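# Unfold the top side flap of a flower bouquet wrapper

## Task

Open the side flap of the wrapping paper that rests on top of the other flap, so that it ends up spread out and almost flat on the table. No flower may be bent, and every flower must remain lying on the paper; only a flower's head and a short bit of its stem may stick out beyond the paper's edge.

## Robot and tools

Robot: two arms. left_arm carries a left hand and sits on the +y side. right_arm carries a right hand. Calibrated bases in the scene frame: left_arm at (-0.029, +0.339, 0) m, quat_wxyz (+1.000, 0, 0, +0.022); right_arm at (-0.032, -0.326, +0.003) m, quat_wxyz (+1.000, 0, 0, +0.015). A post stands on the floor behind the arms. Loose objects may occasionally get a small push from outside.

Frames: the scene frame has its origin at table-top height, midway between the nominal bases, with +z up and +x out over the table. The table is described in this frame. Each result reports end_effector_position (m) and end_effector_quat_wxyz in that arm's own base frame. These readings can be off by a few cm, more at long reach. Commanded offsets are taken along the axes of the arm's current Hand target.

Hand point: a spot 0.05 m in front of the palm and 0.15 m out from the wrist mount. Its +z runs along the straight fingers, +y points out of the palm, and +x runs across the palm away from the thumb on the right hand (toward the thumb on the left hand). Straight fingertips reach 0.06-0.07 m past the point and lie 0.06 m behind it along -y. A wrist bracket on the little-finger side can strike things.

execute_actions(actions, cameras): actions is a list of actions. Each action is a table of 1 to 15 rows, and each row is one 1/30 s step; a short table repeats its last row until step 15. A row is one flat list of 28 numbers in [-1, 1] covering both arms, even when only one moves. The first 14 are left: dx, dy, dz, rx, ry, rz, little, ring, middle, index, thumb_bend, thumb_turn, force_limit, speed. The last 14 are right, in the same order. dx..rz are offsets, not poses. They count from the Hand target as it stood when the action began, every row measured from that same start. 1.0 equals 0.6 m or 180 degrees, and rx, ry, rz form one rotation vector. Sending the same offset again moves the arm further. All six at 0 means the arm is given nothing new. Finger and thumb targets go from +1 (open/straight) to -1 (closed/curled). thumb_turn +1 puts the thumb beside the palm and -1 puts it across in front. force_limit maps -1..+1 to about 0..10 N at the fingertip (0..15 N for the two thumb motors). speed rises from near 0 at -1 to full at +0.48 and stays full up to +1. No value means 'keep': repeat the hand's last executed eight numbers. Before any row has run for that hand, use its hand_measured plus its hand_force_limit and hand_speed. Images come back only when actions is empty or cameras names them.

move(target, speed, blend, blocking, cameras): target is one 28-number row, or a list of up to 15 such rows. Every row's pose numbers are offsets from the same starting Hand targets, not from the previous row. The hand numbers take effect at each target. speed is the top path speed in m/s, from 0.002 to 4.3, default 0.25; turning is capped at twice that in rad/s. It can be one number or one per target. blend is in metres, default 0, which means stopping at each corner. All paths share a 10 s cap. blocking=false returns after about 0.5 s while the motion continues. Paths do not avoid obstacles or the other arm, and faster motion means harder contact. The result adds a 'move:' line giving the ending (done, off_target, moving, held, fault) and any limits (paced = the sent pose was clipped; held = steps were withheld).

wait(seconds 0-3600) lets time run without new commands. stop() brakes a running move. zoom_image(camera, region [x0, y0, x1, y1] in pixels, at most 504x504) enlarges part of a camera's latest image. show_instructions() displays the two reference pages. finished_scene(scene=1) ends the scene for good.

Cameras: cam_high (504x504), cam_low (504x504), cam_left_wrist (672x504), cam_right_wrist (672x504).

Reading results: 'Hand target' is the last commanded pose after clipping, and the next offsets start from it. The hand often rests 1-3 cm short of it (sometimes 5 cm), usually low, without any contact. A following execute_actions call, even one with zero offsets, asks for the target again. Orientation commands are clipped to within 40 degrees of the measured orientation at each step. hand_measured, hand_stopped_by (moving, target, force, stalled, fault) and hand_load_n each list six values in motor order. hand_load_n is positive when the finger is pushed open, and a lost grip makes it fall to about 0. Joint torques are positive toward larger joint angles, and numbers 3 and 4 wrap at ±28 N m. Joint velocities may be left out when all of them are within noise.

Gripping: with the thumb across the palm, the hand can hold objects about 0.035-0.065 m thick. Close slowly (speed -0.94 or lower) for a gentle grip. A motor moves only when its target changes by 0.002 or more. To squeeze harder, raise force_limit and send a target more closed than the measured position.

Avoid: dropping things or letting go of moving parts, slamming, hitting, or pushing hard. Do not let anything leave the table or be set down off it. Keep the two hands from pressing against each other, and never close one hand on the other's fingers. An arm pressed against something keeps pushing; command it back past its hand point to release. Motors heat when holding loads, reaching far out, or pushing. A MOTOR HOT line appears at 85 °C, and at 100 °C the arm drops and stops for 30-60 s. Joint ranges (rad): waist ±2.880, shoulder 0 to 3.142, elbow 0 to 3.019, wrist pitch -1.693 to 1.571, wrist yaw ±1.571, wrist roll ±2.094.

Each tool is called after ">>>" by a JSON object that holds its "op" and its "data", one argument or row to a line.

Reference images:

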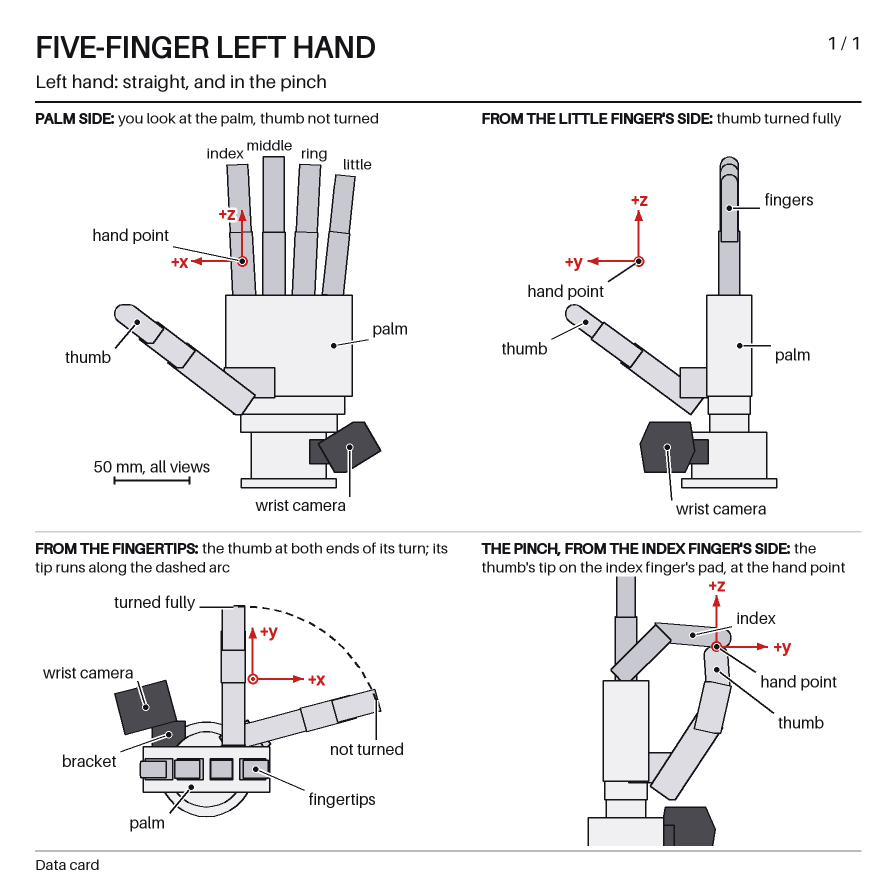

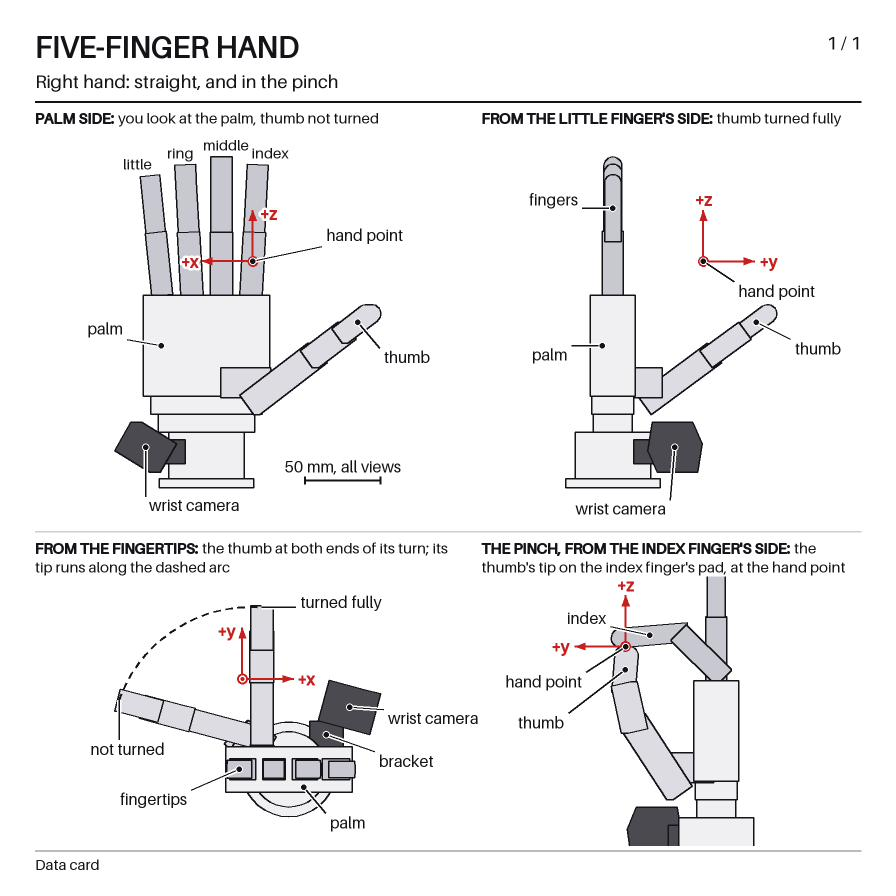

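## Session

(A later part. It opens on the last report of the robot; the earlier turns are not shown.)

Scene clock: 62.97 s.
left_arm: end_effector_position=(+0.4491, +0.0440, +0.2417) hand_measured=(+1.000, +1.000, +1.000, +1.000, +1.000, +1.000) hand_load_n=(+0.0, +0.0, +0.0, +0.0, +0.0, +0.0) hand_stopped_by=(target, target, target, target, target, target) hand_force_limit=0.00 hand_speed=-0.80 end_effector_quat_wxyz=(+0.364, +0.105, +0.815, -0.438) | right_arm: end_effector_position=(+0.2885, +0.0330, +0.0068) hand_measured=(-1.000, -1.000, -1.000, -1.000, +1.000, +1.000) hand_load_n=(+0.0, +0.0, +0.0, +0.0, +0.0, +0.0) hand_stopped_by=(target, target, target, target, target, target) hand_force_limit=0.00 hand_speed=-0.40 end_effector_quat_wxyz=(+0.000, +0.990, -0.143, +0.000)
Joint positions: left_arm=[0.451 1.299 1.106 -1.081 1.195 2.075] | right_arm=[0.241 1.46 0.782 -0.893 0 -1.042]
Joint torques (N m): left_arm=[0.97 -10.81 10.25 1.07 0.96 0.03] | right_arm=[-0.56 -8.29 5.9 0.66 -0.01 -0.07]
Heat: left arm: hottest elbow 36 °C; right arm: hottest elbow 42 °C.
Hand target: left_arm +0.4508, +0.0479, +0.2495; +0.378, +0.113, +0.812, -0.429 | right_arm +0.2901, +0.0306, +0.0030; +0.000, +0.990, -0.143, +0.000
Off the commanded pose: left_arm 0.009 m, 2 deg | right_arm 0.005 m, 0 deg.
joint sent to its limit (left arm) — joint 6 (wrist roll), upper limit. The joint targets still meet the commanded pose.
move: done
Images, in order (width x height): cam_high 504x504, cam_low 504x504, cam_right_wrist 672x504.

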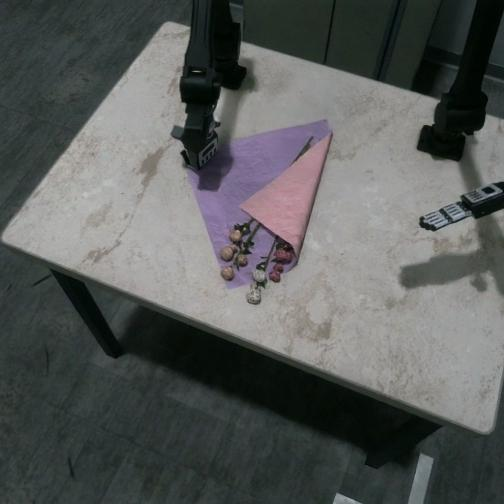

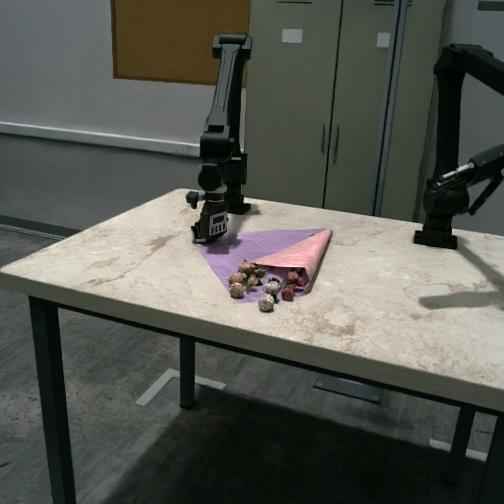

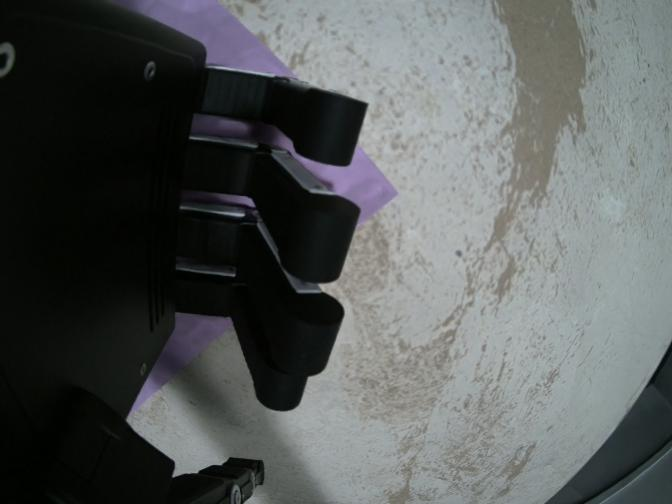

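>>> {"op": "move", "data": {
  "target": [
    [0,0,0,0,0,0,1,1,1,1,1,1,0,-0.8,0,0,0.025,0,0,0,-1,-1,-1,-1,1,1,0,-0.4]
  ],
  "speed": 0.04,
  "cameras": ["cam_low"]
}}

>>> {"op": "wait", "data": {
  "seconds": 1.5
}}

>>> {"op": "move", "data": {
  "target": [
    [0,0,0,0,0,0,1,1,1,1,1,1,0,-0.8,0,0,-0.225,0,0,0,-1,-1,-1,-1,1,1,0,-0.4]
  ],
  "speed": 0.12,
  "cameras": ["cam_low","cam_right_wrist","cam_high"]
}}

>>> {"op": "zoom_image", "data": {
  "camera": "cam_low",
  "region": [160, 190, 340, 320]
}}

Scene clock: 63.80 s.
left_arm: end_effector_position=(+0.4491, +0.0440, +0.2417) hand_measured=(+1.000, +1.000, +1.000, +1.000, +1.000, +1.000) hand_load_n=(+0.0, +0.0, +0.0, +0.0, +0.0, +0.0) hand_stopped_by=(target, target, target, target, target, target) hand_force_limit=0.00 hand_speed=-0.80 end_effector_quat_wxyz=(+0.364, +0.105, +0.815, -0.438) | right_arm: end_effector_position=(+0.2910, +0.0336, +0.0014) hand_measured=(-1.000, -1.000, -1.000, -1.000, +1.000, +1.000) hand_load_n=(+0.0, +0.0, +0.0, -1.5, +0.0, +0.0) hand_stopped_by=(target, target, target, target, target, target) hand_force_limit=0.00 hand_speed=-0.40 end_effector_quat_wxyz=(-0.002, +0.990, -0.143, +0.004)
Joint positions: left_arm=[0.451 1.299 1.106 -1.081 1.195 2.075] | right_arm=[0.241 1.47 0.777 -0.868 0 -1.042]
Joint torques (N m): left_arm=[0.97 -10.75 10.25 1.09 0.96 0.03] | right_arm=[-0.62 -6.65 4.94 1.47 -0.01 -0.07]
Heat: left arm: hottest elbow 36 °C; right arm: hottest elbow 42 °C.
Hand target: left_arm +0.4508, +0.0479, +0.2495; +0.378, +0.113, +0.812, -0.429 | right_arm +0.2900, +0.0306, -0.0121; +0.000, +0.990, -0.143, +0.000
Off the commanded pose: left_arm 0.009 m, 2 deg | right_arm 0.014 m, 0 deg.
joint sent to its limit (left arm) — joint 6 (wrist roll), upper limit. The joint targets still meet the commanded pose.
move: off_target (right_arm)

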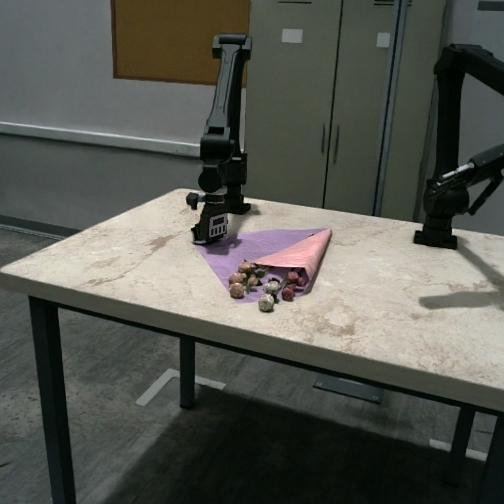

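Scene clock: 65.30 s.
left_arm: end_effector_position=(+0.4491, +0.0440, +0.2417) hand_measured=(+1.000, +1.000, +1.000, +1.000, +1.000, +1.000) hand_load_n=(+0.0, +0.0, +0.0, +0.0, +0.0, +0.0) hand_stopped_by=(target, target, target, target, target, target) hand_force_limit=0.00 hand_speed=-0.80 end_effector_quat_wxyz=(+0.364, +0.105, +0.815, -0.438) | right_arm: end_effector_position=(+0.2910, +0.0336, +0.0014) hand_measured=(-1.000, -1.000, -1.000, -1.000, +1.000, +1.000) hand_load_n=(+0.0, +0.0, -0.5, -1.5, +0.0, +0.0) hand_stopped_by=(target, target, target, target, target, target) hand_force_limit=0.00 hand_speed=-0.40 end_effector_quat_wxyz=(-0.002, +0.990, -0.143, +0.004)
Joint positions: left_arm=[0.451 1.299 1.106 -1.081 1.195 2.075] | right_arm=[0.241 1.47 0.777 -0.868 0 -1.042]
Joint torques (N m): left_arm=[0.97 -10.75 10.25 1.09 0.96 0.03] | right_arm=[-0.56 -6.71 4.94 1.5 -0.01 -0.07]
Heat: left arm: hottest elbow 36 °C; right arm: hottest elbow 41 °C.
Hand target: left_arm +0.4508, +0.0479, +0.2495; +0.378, +0.113, +0.812, -0.429 | right_arm +0.2900, +0.0306, -0.0121; +0.000, +0.990, -0.143, +0.000
Off the commanded pose: left_arm 0.009 m, 2 deg | right_arm 0.014 m, 0 deg.
wait: 1.50 s; at rest by 0.17 s

Scene clock: 67.10 s.
left_arm: end_effector_position=(+0.4491, +0.0440, +0.2417) hand_measured=(+1.000, +1.000, +1.000, +1.000, +1.000, +1.000) hand_load_n=(+0.0, +0.0, +0.0, +0.0, +0.0, +0.0) hand_stopped_by=(target, target, target, target, target, target) hand_force_limit=0.00 hand_speed=-0.80 end_effector_quat_wxyz=(+0.364, +0.105, +0.815, -0.438) | right_arm: end_effector_position=(+0.2763, +0.0300, +0.1090) hand_measured=(-1.000, -1.000, -1.000, -1.000, +1.000, +1.000) hand_load_n=(+0.0, +0.0, +0.0, +0.0, +0.0, +0.0) hand_stopped_by=(target, target, target, target, target, target) hand_force_limit=0.00 hand_speed=-0.40 end_effector_quat_wxyz=(+0.006, +0.990, -0.143, -0.016)
Joint positions: left_arm=[0.451 1.299 1.106 -1.081 1.195 2.075] | right_arm=[0.241 1.299 0.928 -1.233 0 -1.042]
Joint torques (N m): left_arm=[0.91 -10.81 10.24 1.09 0.96 0.03] | right_arm=[-0.56 -8.47 10.26 -0.24 0 -0.06]
Heat: left arm: hottest elbow 36 °C; right arm: hottest elbow 42 °C.
Hand target: left_arm +0.4508, +0.0479, +0.2495; +0.378, +0.113, +0.812, -0.429 | right_arm +0.2900, +0.0306, +0.1230; +0.000, +0.990, -0.143, +0.000
Off the commanded pose: left_arm 0.009 m, 2 deg | right_arm 0.019 m, 2 deg.
joint sent to its limit (left arm) — joint 6 (wrist roll), upper limit. The joint targets still meet the commanded pose.
move: off_target (right_arm)
Images, in order (width x height): cam_high 504x504, cam_low 504x504, cam_right_wrist 672x504.

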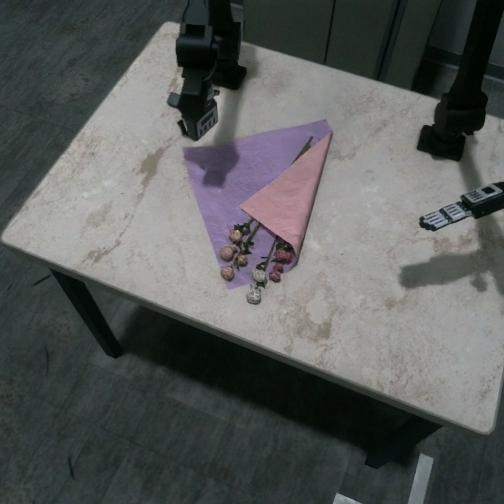

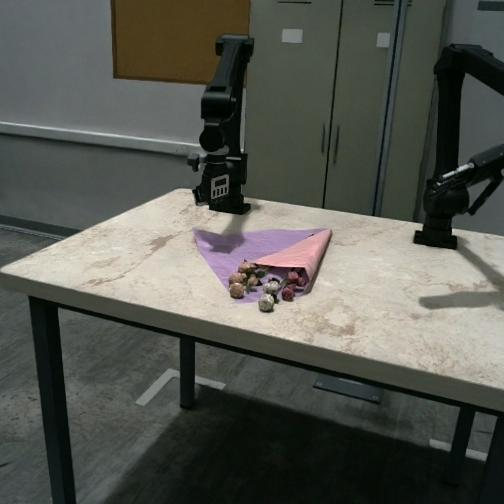

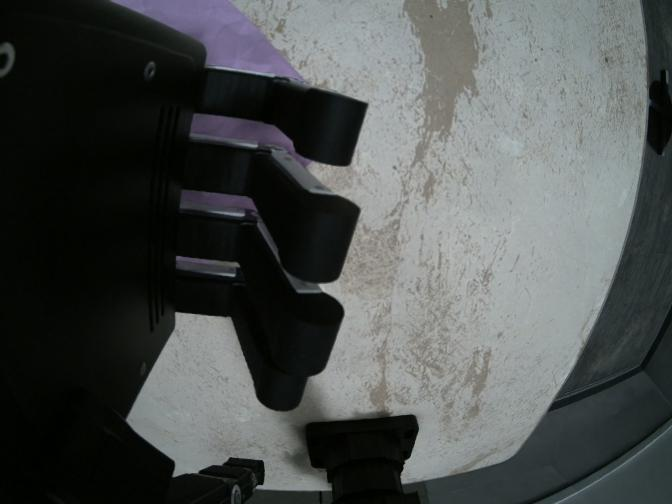

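Scaled by 2.800 from the camera's image (finer frame: 720x720).

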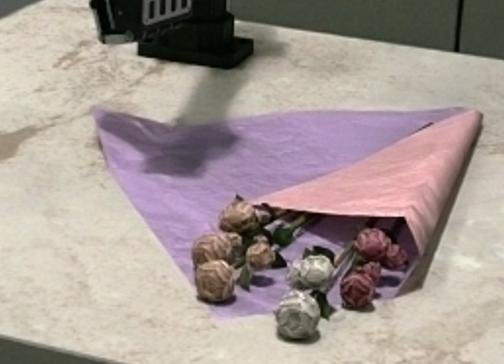

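>>> {"op": "zoom_image", "data": {
  "camera": "cam_low",
  "region": [180, 200, 270, 290]
}}

>>> {"op": "zoom_image", "data": {
  "camera": "cam_high",
  "region": [160, 100, 350, 320]
}}

Scaled by 5.600 from the camera's image (finer frame: 720x720).

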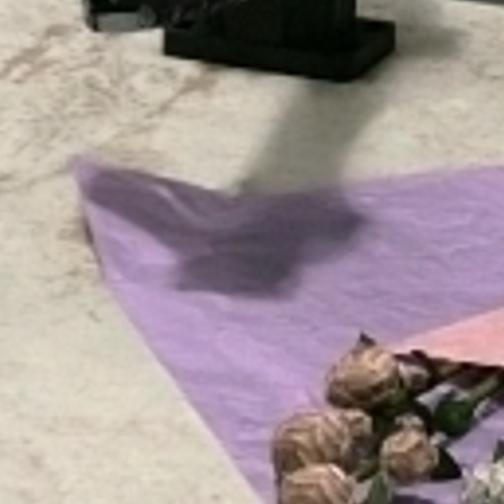

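Scaled by 2.291 from the camera's image (finer frame: 720x720).

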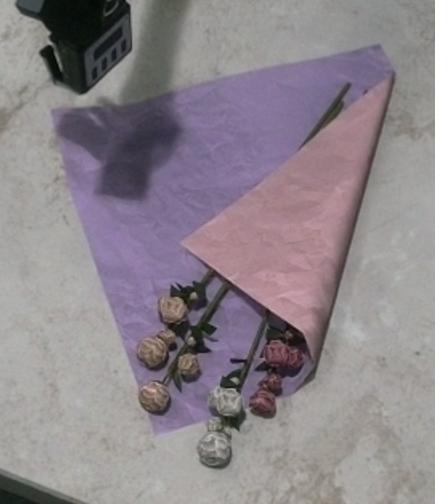

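>>> {"op": "move", "data": {
  "target": [
    [0,0,0,0,0,0,1,1,1,1,1,1,0,-0.8,0.01,-0.03,0.17,0,0,0,-1,-1,-1,-1,1,1,0,-0.4],
    [0,0,0,0,0,0,1,1,1,1,1,1,0,-0.8,0.01,-0.03,0.2217,0,0,0,-1,-1,-1,-1,1,1,0,-0.4],
    [0,0,0,0,0,0,1,1,1,1,1,1,0,-0.8,0.01,0.02,0.17,0,0,0,-1,-1,-1,-1,1,1,0,-0.4],
    [0,0,0,0,0,0,1,1,1,1,1,1,0,-0.8,0.01,0.02,0.2217,0,0,0,-1,-1,-1,-1,1,1,0,-0.4]
  ],
  "speed": [0.12, 0.05, 0.05, 0.05],
  "cameras": ["cam_low","cam_high"]
}}

>>> {"op": "move", "data": {
  "target": [
    [0,0,0,0,0,0,1,1,1,1,1,1,0,-0.8,0,0,-0.3,0,0,0,-1,-1,-1,-1,1,1,0,-0.4]
  ],
  "speed": 0.12,
  "cameras": ["cam_low","cam_right_wrist","cam_high"]
}}

>>> {"op": "zoom_image", "data": {
  "camera": "cam_low",
  "region": [180, 200, 270, 290]
}}

Scene clock: 71.87 s.
left_arm: end_effector_position=(+0.4491, +0.0440, +0.2417) hand_measured=(+1.000, +1.000, +1.000, +1.000, +1.000, +1.000) hand_load_n=(+0.0, +0.0, +0.0, +0.0, +0.0, +0.0) hand_stopped_by=(target, target, target, target, target, target) hand_force_limit=0.00 hand_speed=-0.80 end_effector_quat_wxyz=(+0.364, +0.105, +0.815, -0.438) | right_arm: end_effector_position=(+0.2919, +0.0203, +0.0015) hand_measured=(-1.000, -1.000, -1.000, -1.000, +1.000, +1.000) hand_load_n=(+0.0, +0.0, +0.0, -1.5, +0.0, +0.0) hand_stopped_by=(target, target, target, target, target, target) hand_force_limit=0.00 hand_speed=-0.40 end_effector_quat_wxyz=(-0.001, +0.990, -0.143, +0.002)
Joint positions: left_arm=[0.451 1.299 1.106 -1.081 1.195 2.075] | right_arm=[0.203 1.469 0.775 -0.873 0 -1.08]
Joint torques (N m): left_arm=[0.97 -10.87 10.25 1.07 0.96 0.03] | right_arm=[-0.79 -7.06 5.19 1.4 -0.01 -0.08]
Heat: left arm: hottest elbow 36 °C; right arm: hottest elbow 42 °C.
Hand target: left_arm +0.4508, +0.0479, +0.2495; +0.378, +0.113, +0.812, -0.429 | right_arm +0.2924, +0.0174, -0.0100; +0.000, +0.990, -0.143, +0.000
Off the commanded pose: left_arm 0.009 m, 2 deg | right_arm 0.012 m, 0 deg.
joint sent to its limit (left arm) — joint 6 (wrist roll), upper limit. The joint targets still meet the commanded pose.
move: off_target (right_arm)
Images, in order (width x height): cam_high 504x504, cam_low 504x504.

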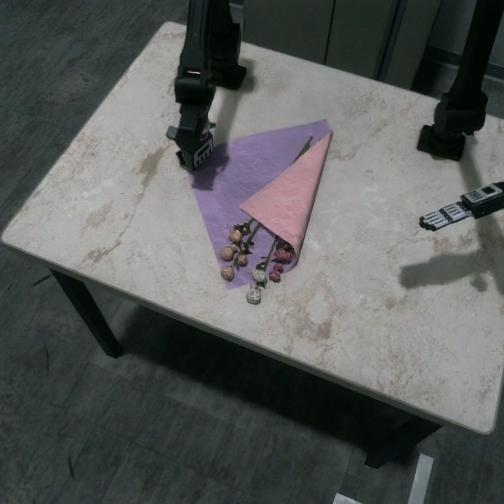

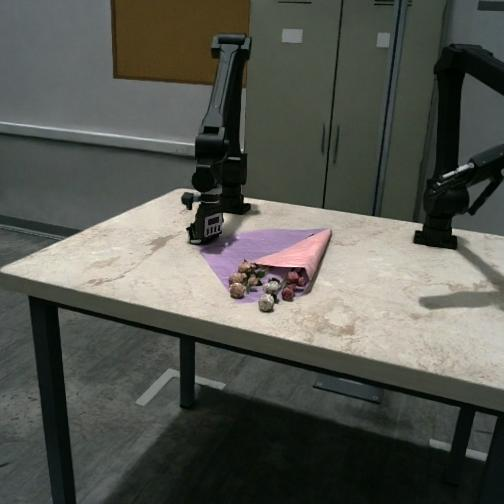

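Scene clock: 74.03 s.
left_arm: end_effector_position=(+0.4491, +0.0440, +0.2417) hand_measured=(+1.000, +1.000, +1.000, +1.000, +1.000, +1.000) hand_load_n=(+0.0, +0.0, +0.0, +0.0, +0.0, +0.0) hand_stopped_by=(target, target, target, target, target, target) hand_force_limit=0.00 hand_speed=-0.80 end_effector_quat_wxyz=(+0.364, +0.105, +0.815, -0.438) | right_arm: end_effector_position=(+0.2800, +0.0178, +0.1549) hand_measured=(-1.000, -1.000, -1.000, -1.000, +1.000, +1.000) hand_load_n=(+0.0, +0.5, +0.5, +0.0, +0.0, +0.0) hand_stopped_by=(target, target, target, target, target, target) hand_force_limit=0.00 hand_speed=-0.40 end_effector_quat_wxyz=(+0.006, +0.990, -0.143, -0.016)
Joint positions: left_arm=[0.451 1.299 1.106 -1.081 1.195 2.075] | right_arm=[0.203 1.263 1.022 -1.365 0 -1.081]
Joint torques (N m): left_arm=[1.03 -10.81 10.25 1.09 0.96 0.03] | right_arm=[-0.56 -8.29 10.71 -0.29 0 -0.07]
Heat: left arm: hottest elbow 36 °C; right arm: hottest elbow 42 °C.
Hand target: left_arm +0.4508, +0.0479, +0.2495; +0.378, +0.113, +0.812, -0.429 | right_arm +0.2923, +0.0174, +0.1700; +0.000, +0.990, -0.143, +0.000
Off the commanded pose: left_arm 0.009 m, 2 deg | right_arm 0.020 m, 2 deg.
joint sent to its limit (left arm) — joint 6 (wrist roll), upper limit. The joint targets still meet the commanded pose.
move: off_target (right_arm)
Images, in order (width x height): cam_high 504x504, cam_low 504x504, cam_right_wrist 672x504.

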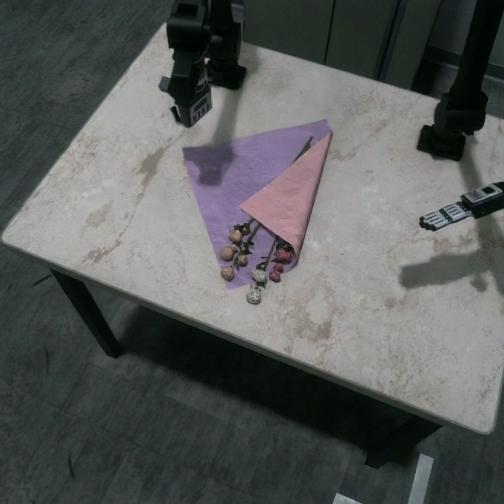

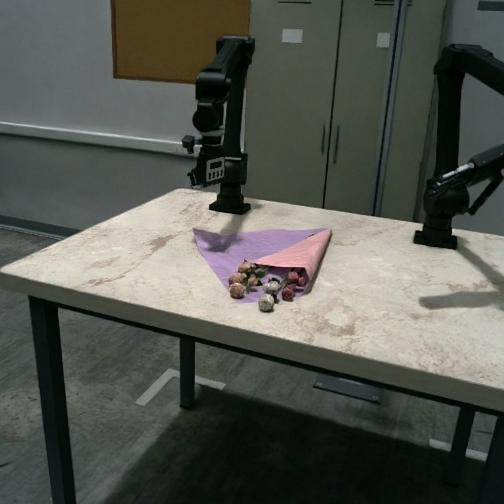

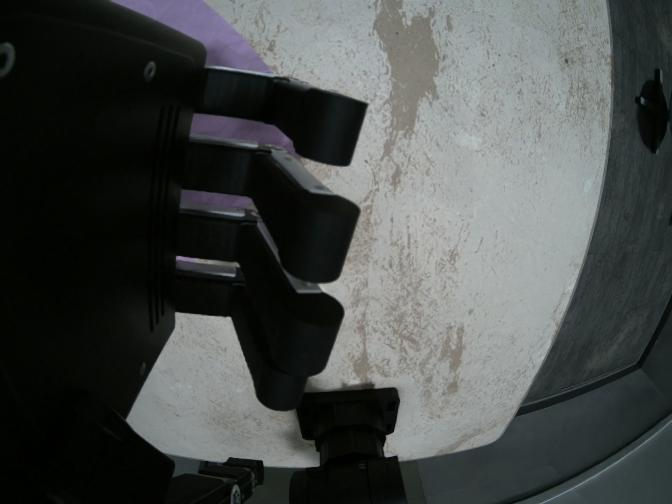

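Scaled by 5.600 from the camera's image (finer frame: 720x720).

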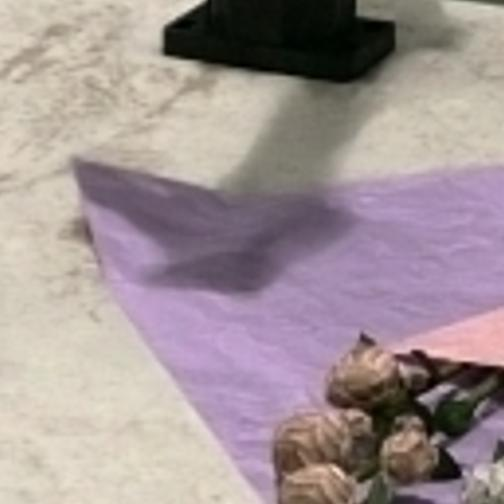

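>>> {"op": "move", "data": {
  "target": [
    [0,0,0,0,0,0,1,1,1,1,1,1,0,-0.8,-0.0227,-0.1025,0.12,0,0,0.407,-1,-1,-1,-1,1,1,0,-0.4],
    [0,0,0,0,0,0,1,1,1,1,1,1,0,-0.8,-0.0227,-0.1025,0.24,0,0,0.407,-1,-1,-1,-1,1,1,0,-0.4]
  ],
  "speed": [0.3,0.12],
  "cameras": ["cam_low","cam_right_wrist","cam_high"]
}}

>>> {"op": "zoom_image", "data": {
  "camera": "cam_low",
  "region": [180, 200, 270, 290]
}}

Scene clock: 78.63 s.
left_arm: end_effector_position=(+0.4491, +0.0440, +0.2417) hand_measured=(+1.000, +1.000, +1.000, +1.000, +1.000, +1.000) hand_load_n=(+0.0, +0.0, +0.0, +0.0, +0.0, +0.0) hand_stopped_by=(target, target, target, target, target, target) hand_force_limit=0.00 hand_speed=-0.80 end_effector_quat_wxyz=(+0.364, +0.105, +0.815, -0.438) | right_arm: end_effector_position=(+0.2945, +0.0820, +0.0298) hand_measured=(-1.000, -1.000, -1.000, -1.000, +1.000, +1.000) hand_load_n=(+0.0, +0.0, +0.0, +0.0, +0.0, +0.0) hand_stopped_by=(target, target, target, target, target, target) hand_force_limit=0.00 hand_speed=-0.40 end_effector_quat_wxyz=(-0.001, +0.714, -0.701, -0.001)
Joint positions: left_arm=[0.451 1.299 1.106 -1.081 1.195 2.075] | right_arm=[0.146 1.453 0.85 -0.968 -0.003 0.128]
Joint torques (N m): left_arm=[1.03 -10.81 10.25 1.09 0.96 0.02] | right_arm=[-0.44 -8.7 6.28 0.66 0.06 0.09]
Heat: left arm: hottest elbow 36 °C; right arm: hottest elbow 42 °C.
Hand target: left_arm +0.4508, +0.0479, +0.2495; +0.378, +0.113, +0.812, -0.429 | right_arm +0.2969, +0.0802, +0.0260; +0.000, +0.709, -0.706, +0.001
Off the commanded pose: left_arm 0.009 m, 2 deg | right_arm 0.005 m, 1 deg.
joint sent to its limit (left arm) — joint 6 (wrist roll), upper limit. The joint targets still meet the commanded pose.
move: done
Images, in order (width x height): cam_high 504x504, cam_low 504x504, cam_right_wrist 672x504.

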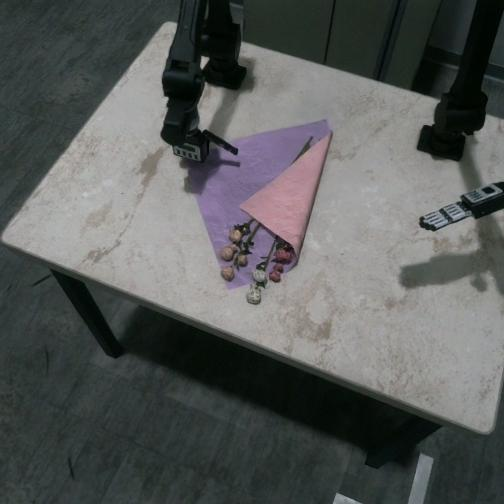

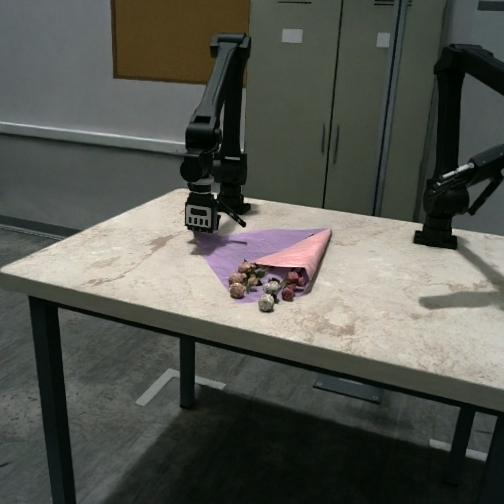

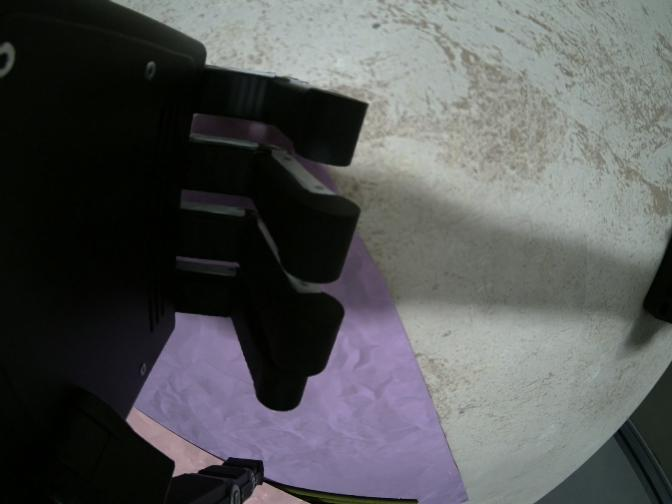

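Scaled by 5.600 from the camera's image (finer frame: 720x720).

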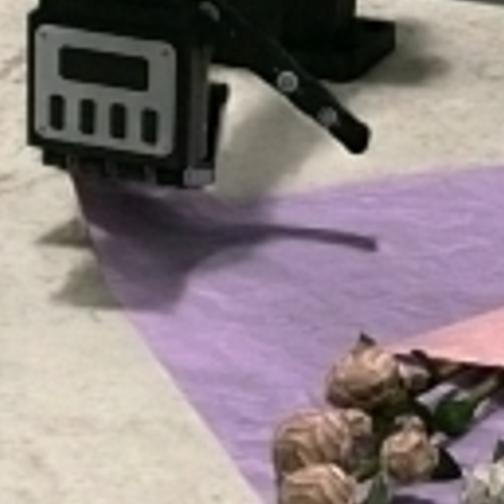

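>>> {"op": "move", "data": {
  "target": [
    [0,0,0,0,0,0,1,1,1,1,1,1,0,-0.8,0,0,0.063,0,0,0,-1,-1,-1,-1,1,1,0,-0.4]
  ],
  "speed": [0.05],
  "cameras": ["cam_low","cam_high"]
}}

>>> {"op": "wait", "data": {
  "seconds": 3
}}

>>> {"op": "move", "data": {
  "target": [
    [0,0,0,0,0,0,1,1,1,1,1,1,0,-0.8,0,0,-0.3,0,0,0,-1,-1,-1,-1,1,1,0,-0.4]
  ],
  "speed": 0.15,
  "cameras": ["cam_low","cam_right_wrist","cam_high"]
}}

>>> {"op": "zoom_image", "data": {
  "camera": "cam_low",
  "region": [180, 200, 270, 290]
}}

Scene clock: 79.93 s.
left_arm: end_effector_position=(+0.4491, +0.0440, +0.2417) hand_measured=(+1.000, +1.000, +1.000, +1.000, +1.000, +1.000) hand_load_n=(+0.0, +0.0, +0.0, +0.0, +0.0, +0.0) hand_stopped_by=(target, target, target, target, target, target) hand_force_limit=0.00 hand_speed=-0.80 end_effector_quat_wxyz=(+0.364, +0.105, +0.815, -0.438) | right_arm: end_effector_position=(+0.2964, +0.0824, +0.0018) hand_measured=(-1.000, -1.000, -1.000, -1.000, +1.000, +1.000) hand_load_n=(+0.5, -0.5, +0.0, -1.5, +0.0, +0.0) hand_stopped_by=(target, target, target, target, target, target) hand_force_limit=0.00 hand_speed=-0.40 end_effector_quat_wxyz=(-0.003, +0.713, -0.701, +0.001)
Joint positions: left_arm=[0.451 1.299 1.106 -1.081 1.195 2.075] | right_arm=[0.146 1.505 0.816 -0.876 -0.003 0.128]
Joint torques (N m): left_arm=[0.97 -10.81 10.24 1.09 0.96 0.02] | right_arm=[-0.44 -7.36 5.05 1.52 0.06 0.09]
Heat: left arm: hottest elbow 36 °C; right arm: hottest elbow 42 °C.
Hand target: left_arm +0.4508, +0.0479, +0.2495; +0.378, +0.113, +0.812, -0.429 | right_arm +0.2969, +0.0802, -0.0118; +0.000, +0.709, -0.706, +0.000
Off the commanded pose: left_arm 0.009 m, 2 deg | right_arm 0.014 m, 1 deg.
joint sent to its limit (left arm) — joint 6 (wrist roll), upper limit. The joint targets still meet the commanded pose.
move: off_target (right_arm)
Images, in order (width x height): cam_high 504x504, cam_low 504x504.

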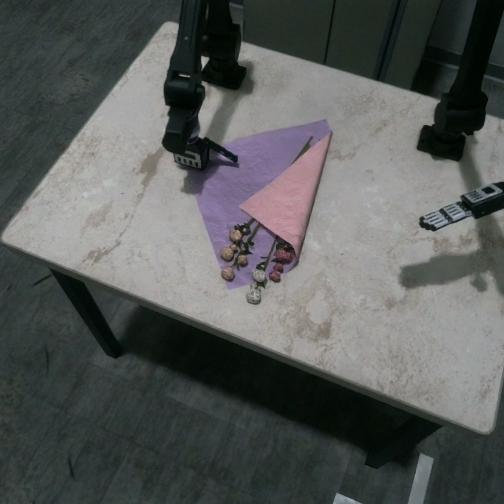

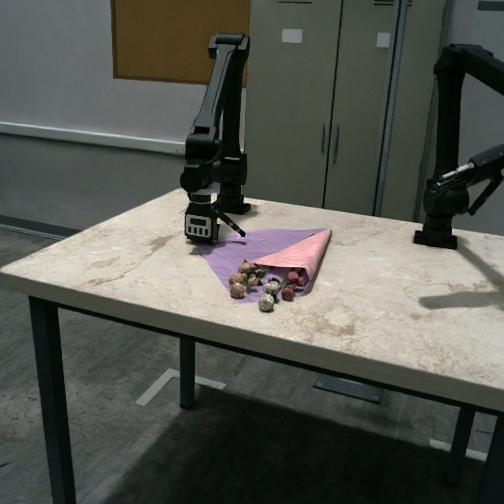

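Scene clock: 82.93 s.
left_arm: end_effector_position=(+0.4491, +0.0440, +0.2417) hand_measured=(+1.000, +1.000, +1.000, +1.000, +1.000, +1.000) hand_load_n=(+0.0, +0.0, +0.0, +0.0, +0.0, +0.0) hand_stopped_by=(target, target, target, target, target, target) hand_force_limit=0.00 hand_speed=-0.80 end_effector_quat_wxyz=(+0.364, +0.105, +0.815, -0.438) | right_arm: end_effector_position=(+0.2964, +0.0824, +0.0018) hand_measured=(-1.000, -1.000, -1.000, -1.000, +1.000, +1.000) hand_load_n=(+0.0, -1.0, +0.0, -1.5, -0.5, +0.0) hand_stopped_by=(target, target, target, target, target, target) hand_force_limit=0.00 hand_speed=-0.40 end_effector_quat_wxyz=(-0.003, +0.713, -0.701, +0.001)
Joint positions: left_arm=[0.451 1.299 1.106 -1.081 1.195 2.075] | right_arm=[0.146 1.505 0.816 -0.876 -0.003 0.128]
Joint torques (N m): left_arm=[0.97 -10.81 10.25 1.1 0.96 0.03] | right_arm=[-0.44 -7.36 5.04 1.54 0.06 0.09]
Heat: left arm: hottest elbow 36 °C; right arm: hottest elbow 42 °C.
Hand target: left_arm +0.4508, +0.0479, +0.2495; +0.378, +0.113, +0.812, -0.429 | right_arm +0.2968, +0.0802, -0.0118; +0.000, +0.709, -0.706, +0.000
Off the commanded pose: left_arm 0.009 m, 2 deg | right_arm 0.014 m, 1 deg.
wait: 3.00 s; at rest by 0.17 s

Scene clock: 84.80 s.
left_arm: end_effector_position=(+0.4491, +0.0440, +0.2417) hand_measured=(+1.000, +1.000, +1.000, +1.000, +1.000, +1.000) hand_load_n=(+0.0, +0.0, +0.0, +0.0, +0.0, +0.0) hand_stopped_by=(target, target, target, target, target, target) hand_force_limit=0.00 hand_speed=-0.80 end_effector_quat_wxyz=(+0.364, +0.105, +0.815, -0.438) | right_arm: end_effector_position=(+0.2840, +0.0806, +0.1539) hand_measured=(-1.000, -1.000, -1.000, -1.000, +1.000, +1.000) hand_load_n=(+0.0, +0.0, -0.5, +0.0, +0.0, +0.0) hand_stopped_by=(target, target, target, target, target, target) hand_force_limit=0.00 hand_speed=-0.40 end_effector_quat_wxyz=(+0.012, +0.713, -0.701, -0.011)
Joint positions: left_arm=[0.451 1.299 1.106 -1.081 1.195 2.075] | right_arm=[0.146 1.302 1.054 -1.356 -0.003 0.129]
Joint torques (N m): left_arm=[1.03 -10.75 10.24 1.07 0.95 0.03] | right_arm=[-0.38 -8.7 10.65 -0.2 0.05 0.08]
Heat: left arm: hottest elbow 36 °C; right arm: hottest elbow 42 °C.
Hand target: left_arm +0.4508, +0.0479, +0.2495; +0.378, +0.113, +0.812, -0.429 | right_arm +0.2966, +0.0802, +0.1681; +0.000, +0.709, -0.706, +0.000
Off the commanded pose: left_arm 0.009 m, 2 deg | right_arm 0.019 m, 2 deg.
joint sent to its limit (left arm) — joint 6 (wrist roll), upper limit. The joint targets still meet the commanded pose.
move: off_target (right_arm)
Images, in order (width x height): cam_high 504x504, cam_low 504x504, cam_right_wrist 672x504.

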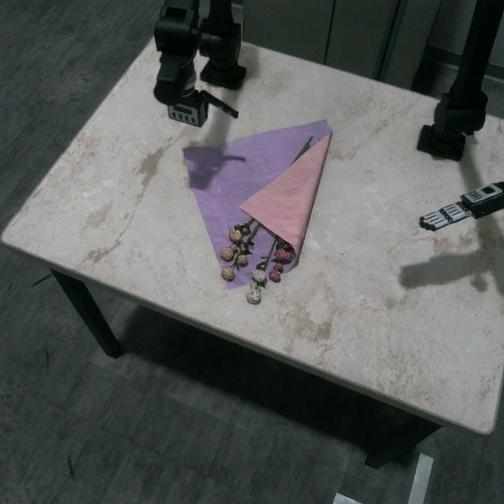

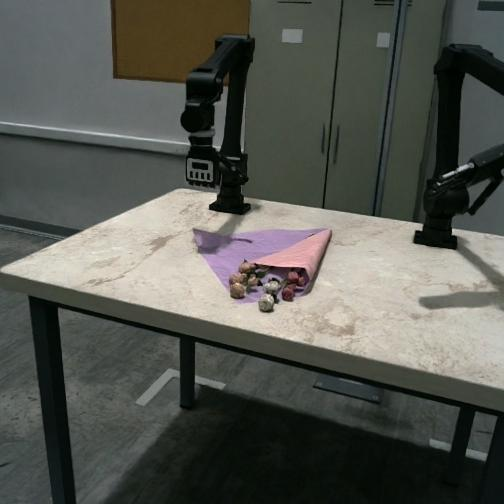

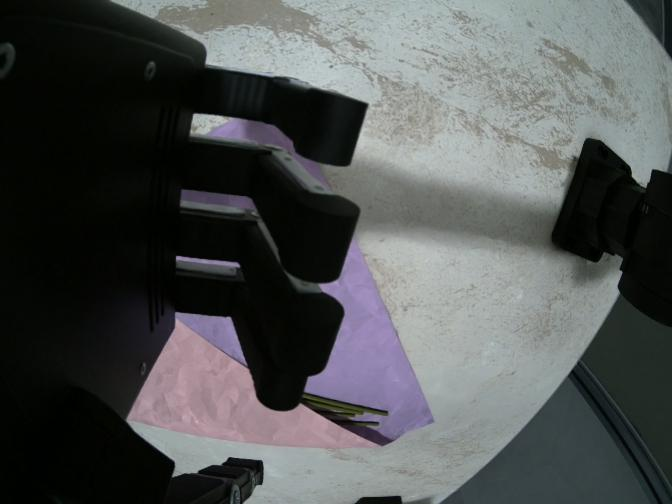

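Scaled by 5.600 from the camera's image (finer frame: 720x720).

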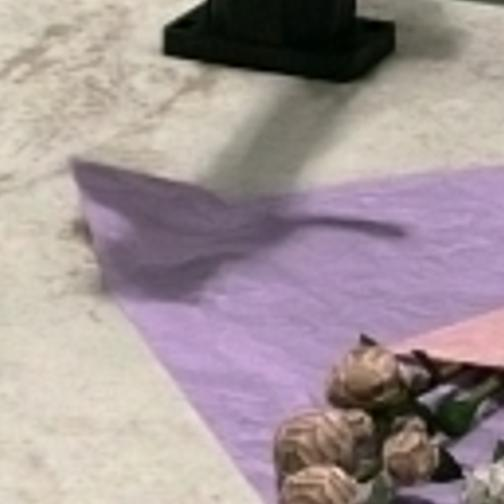

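>>> {"op": "move", "data": {
  "target": [
    [0,0,0,0,0,0,1,1,1,1,1,1,0,-0.8,-0.1945,-0.02,0.1133,0,0,-0.407,-1,-1,-1,-1,1,1,0,-0.4]
  ],
  "speed": 0.3,
  "cameras": ["cam_low","cam_right_wrist","cam_high"]
}}

>>> {"op": "zoom_image", "data": {
  "camera": "cam_right_wrist",
  "region": [300, 40, 620, 360]
}}

>>> {"op": "zoom_image", "data": {
  "camera": "cam_low",
  "region": [180, 210, 240, 270]
}}

Scene clock: 88.10 s.
left_arm: end_effector_position=(+0.4491, +0.0440, +0.2417) hand_measured=(+1.000, +1.000, +1.000, +1.000, +1.000, +1.000) hand_load_n=(+0.0, +0.0, +0.0, +0.0, +0.0, +0.0) hand_stopped_by=(target, target, target, target, target, target) hand_force_limit=0.00 hand_speed=-0.80 end_effector_quat_wxyz=(+0.364, +0.105, +0.815, -0.438) | right_arm: end_effector_position=(+0.2917, +0.1848, +0.0932) hand_measured=(-1.000, -1.000, -1.000, -1.000, +1.000, +1.000) hand_load_n=(+0.0, +0.0, +0.0, +0.0, +0.0, +0.0) hand_stopped_by=(target, target, target, target, target, target) hand_force_limit=0.00 hand_speed=-0.40 end_effector_quat_wxyz=(+0.014, +0.989, -0.149, -0.015)
Joint positions: left_arm=[0.451 1.299 1.106 -1.081 1.195 2.075] | right_arm=[0.604 1.526 1.112 -1.199 0 -0.667]
Joint torques (N m): left_arm=[0.97 -10.75 10.24 1.07 0.96 0.02] | right_arm=[0.44 -10.64 10.24 0.54 0 -0.05]
Heat: left arm: hottest elbow 36 °C; right arm: hottest elbow 42 °C.
Hand target: left_arm +0.4508, +0.0479, +0.2495; +0.378, +0.113, +0.812, -0.429 | right_arm +0.3082, +0.1970, +0.1000; +0.000, +0.990, -0.143, +0.000
Off the commanded pose: left_arm 0.009 m, 2 deg | right_arm 0.022 m, 2 deg.
joint sent to its limit (left arm) — joint 6 (wrist roll), upper limit. The joint targets still meet the commanded pose.
move: off_target (right_arm)
Images, in order (width x height): cam_high 504x504, cam_low 504x504, cam_right_wrist 672x504.

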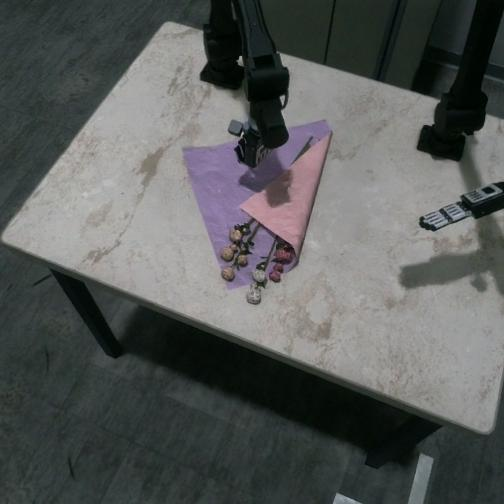

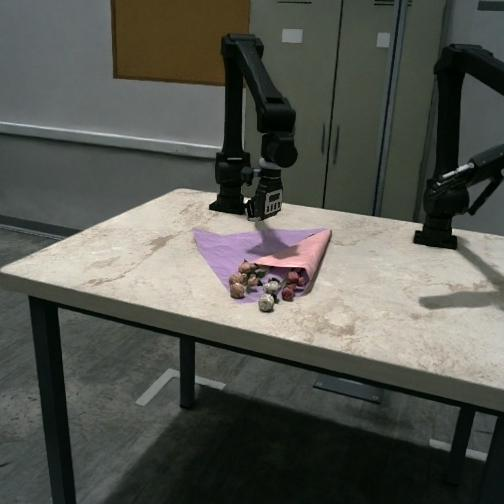

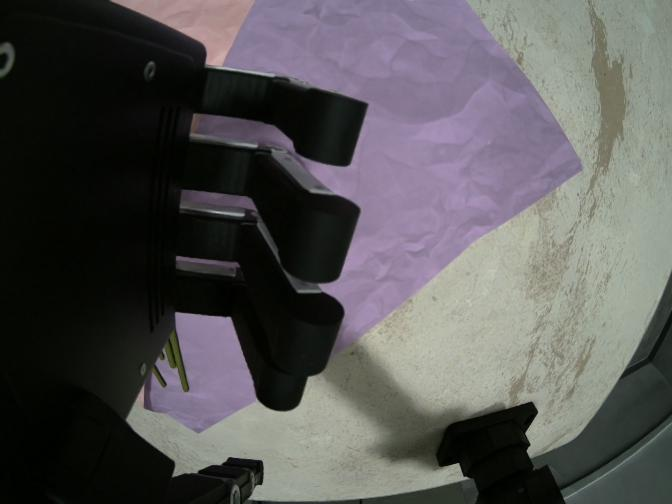

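Scaled by 1.575 from the camera's image (finer frame: 960x720).

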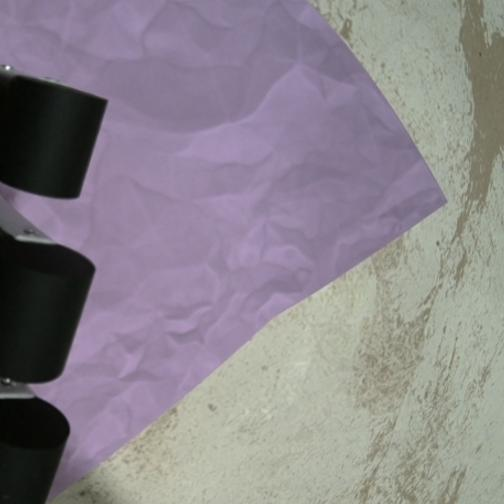

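Scaled by 8.400 from the camera's image (finer frame: 720x720).

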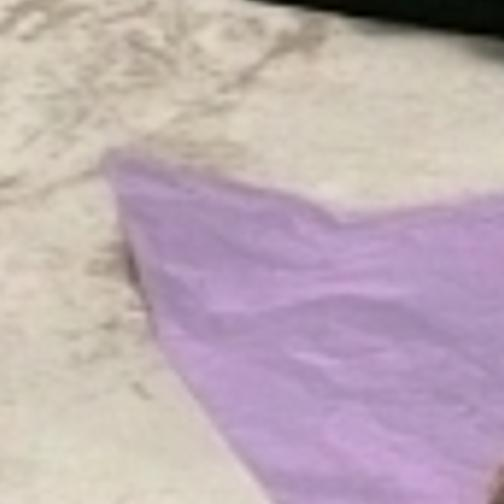

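>>> {"op": "move", "data": {
  "target": [
    [0,0,0,0,0,0,1,1,1,1,1,1,0,-0.8,0.1015,0.2218,0.12,0,0,0,-1,-1,-1,-1,1,1,0,-0.4],
    [0,0,0,0,0,0,1,1,1,1,1,1,0,-0.8,0.1015,0.2218,0.1867,0,0,0,-1,-1,-1,-1,1,1,0,-0.4],
    [0,0,0,0,0,0,1,1,1,1,1,1,0,-0.8,0.1015,0.2218,0.12,0,0,0,-1,-1,-1,-1,1,1,0,-0.4]
  ],
  "speed": [0.2,0.05,0.08],
  "cameras": ["cam_low","cam_high"]
}}

>>> {"op": "zoom_image", "data": {
  "camera": "cam_low",
  "region": [180, 210, 240, 270]
}}

Scene clock: 93.57 s.
left_arm: end_effector_position=(+0.4491, +0.0440, +0.2417) hand_measured=(+1.000, +1.000, +1.000, +1.000, +1.000, +1.000) hand_load_n=(-0.5, +0.0, +0.0, -0.5, +0.0, +0.0) hand_stopped_by=(target, target, target, target, target, target) hand_force_limit=0.00 hand_speed=-0.80 end_effector_quat_wxyz=(+0.364, +0.105, +0.815, -0.438) | right_arm: end_effector_position=(+0.3143, +0.0498, +0.0168) hand_measured=(-1.000, -1.000, -1.000, -1.000, +1.000, +1.000) hand_load_n=(+0.0, +0.0, +0.0, +0.0, +0.0, +0.0) hand_stopped_by=(target, target, target, target, target, target) hand_force_limit=0.00 hand_speed=-0.40 end_effector_quat_wxyz=(+0.007, +0.989, -0.144, -0.013)
Joint positions: left_arm=[0.451 1.299 1.106 -1.081 1.195 2.075] | right_arm=[0.27 1.535 0.894 -0.96 0.003 -1.011]
Joint torques (N m): left_arm=[1.03 -10.75 10.24 1.07 0.96 0.03] | right_arm=[-0.32 -11.28 8.75 -0.34 -0.11 -0.07]
Heat: left arm: hottest elbow 37 °C; right arm: hottest elbow 42 °C.
Hand target: left_arm +0.4508, +0.0479, +0.2495; +0.378, +0.113, +0.812, -0.429 | right_arm +0.3289, +0.0520, +0.0281; +0.000, +0.990, -0.144, +0.000
Off the commanded pose: left_arm 0.009 m, 2 deg | right_arm 0.019 m, 2 deg.
joint sent to its limit (left arm) — joint 6 (wrist roll), upper limit. The joint targets still meet the commanded pose.
move: off_target (right_arm)
Images, in order (width x height): cam_high 504x504, cam_low 504x504.

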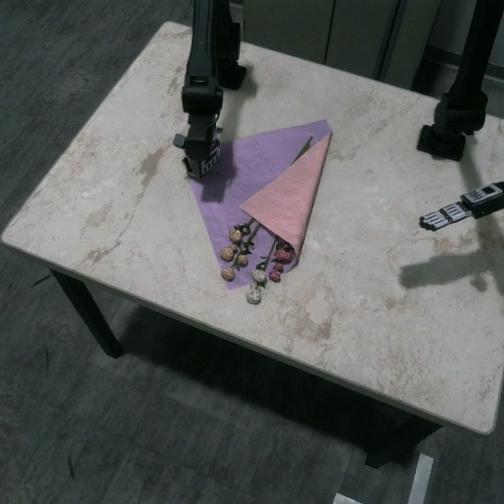

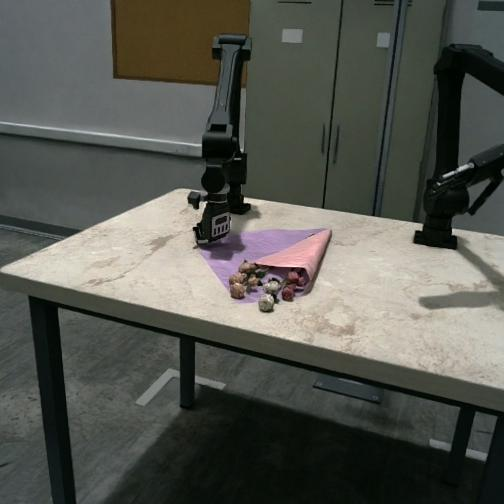

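Scaled by 8.400 from the camera's image (finer frame: 720x720).

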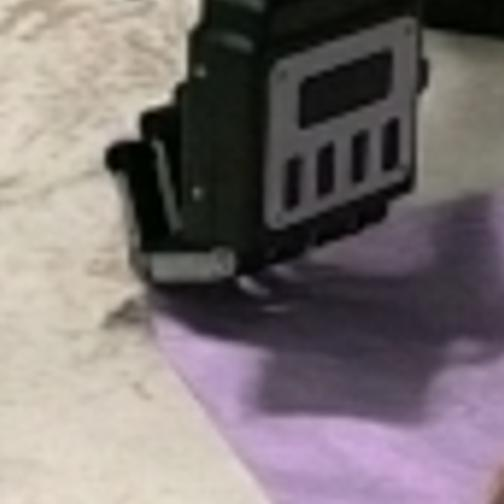

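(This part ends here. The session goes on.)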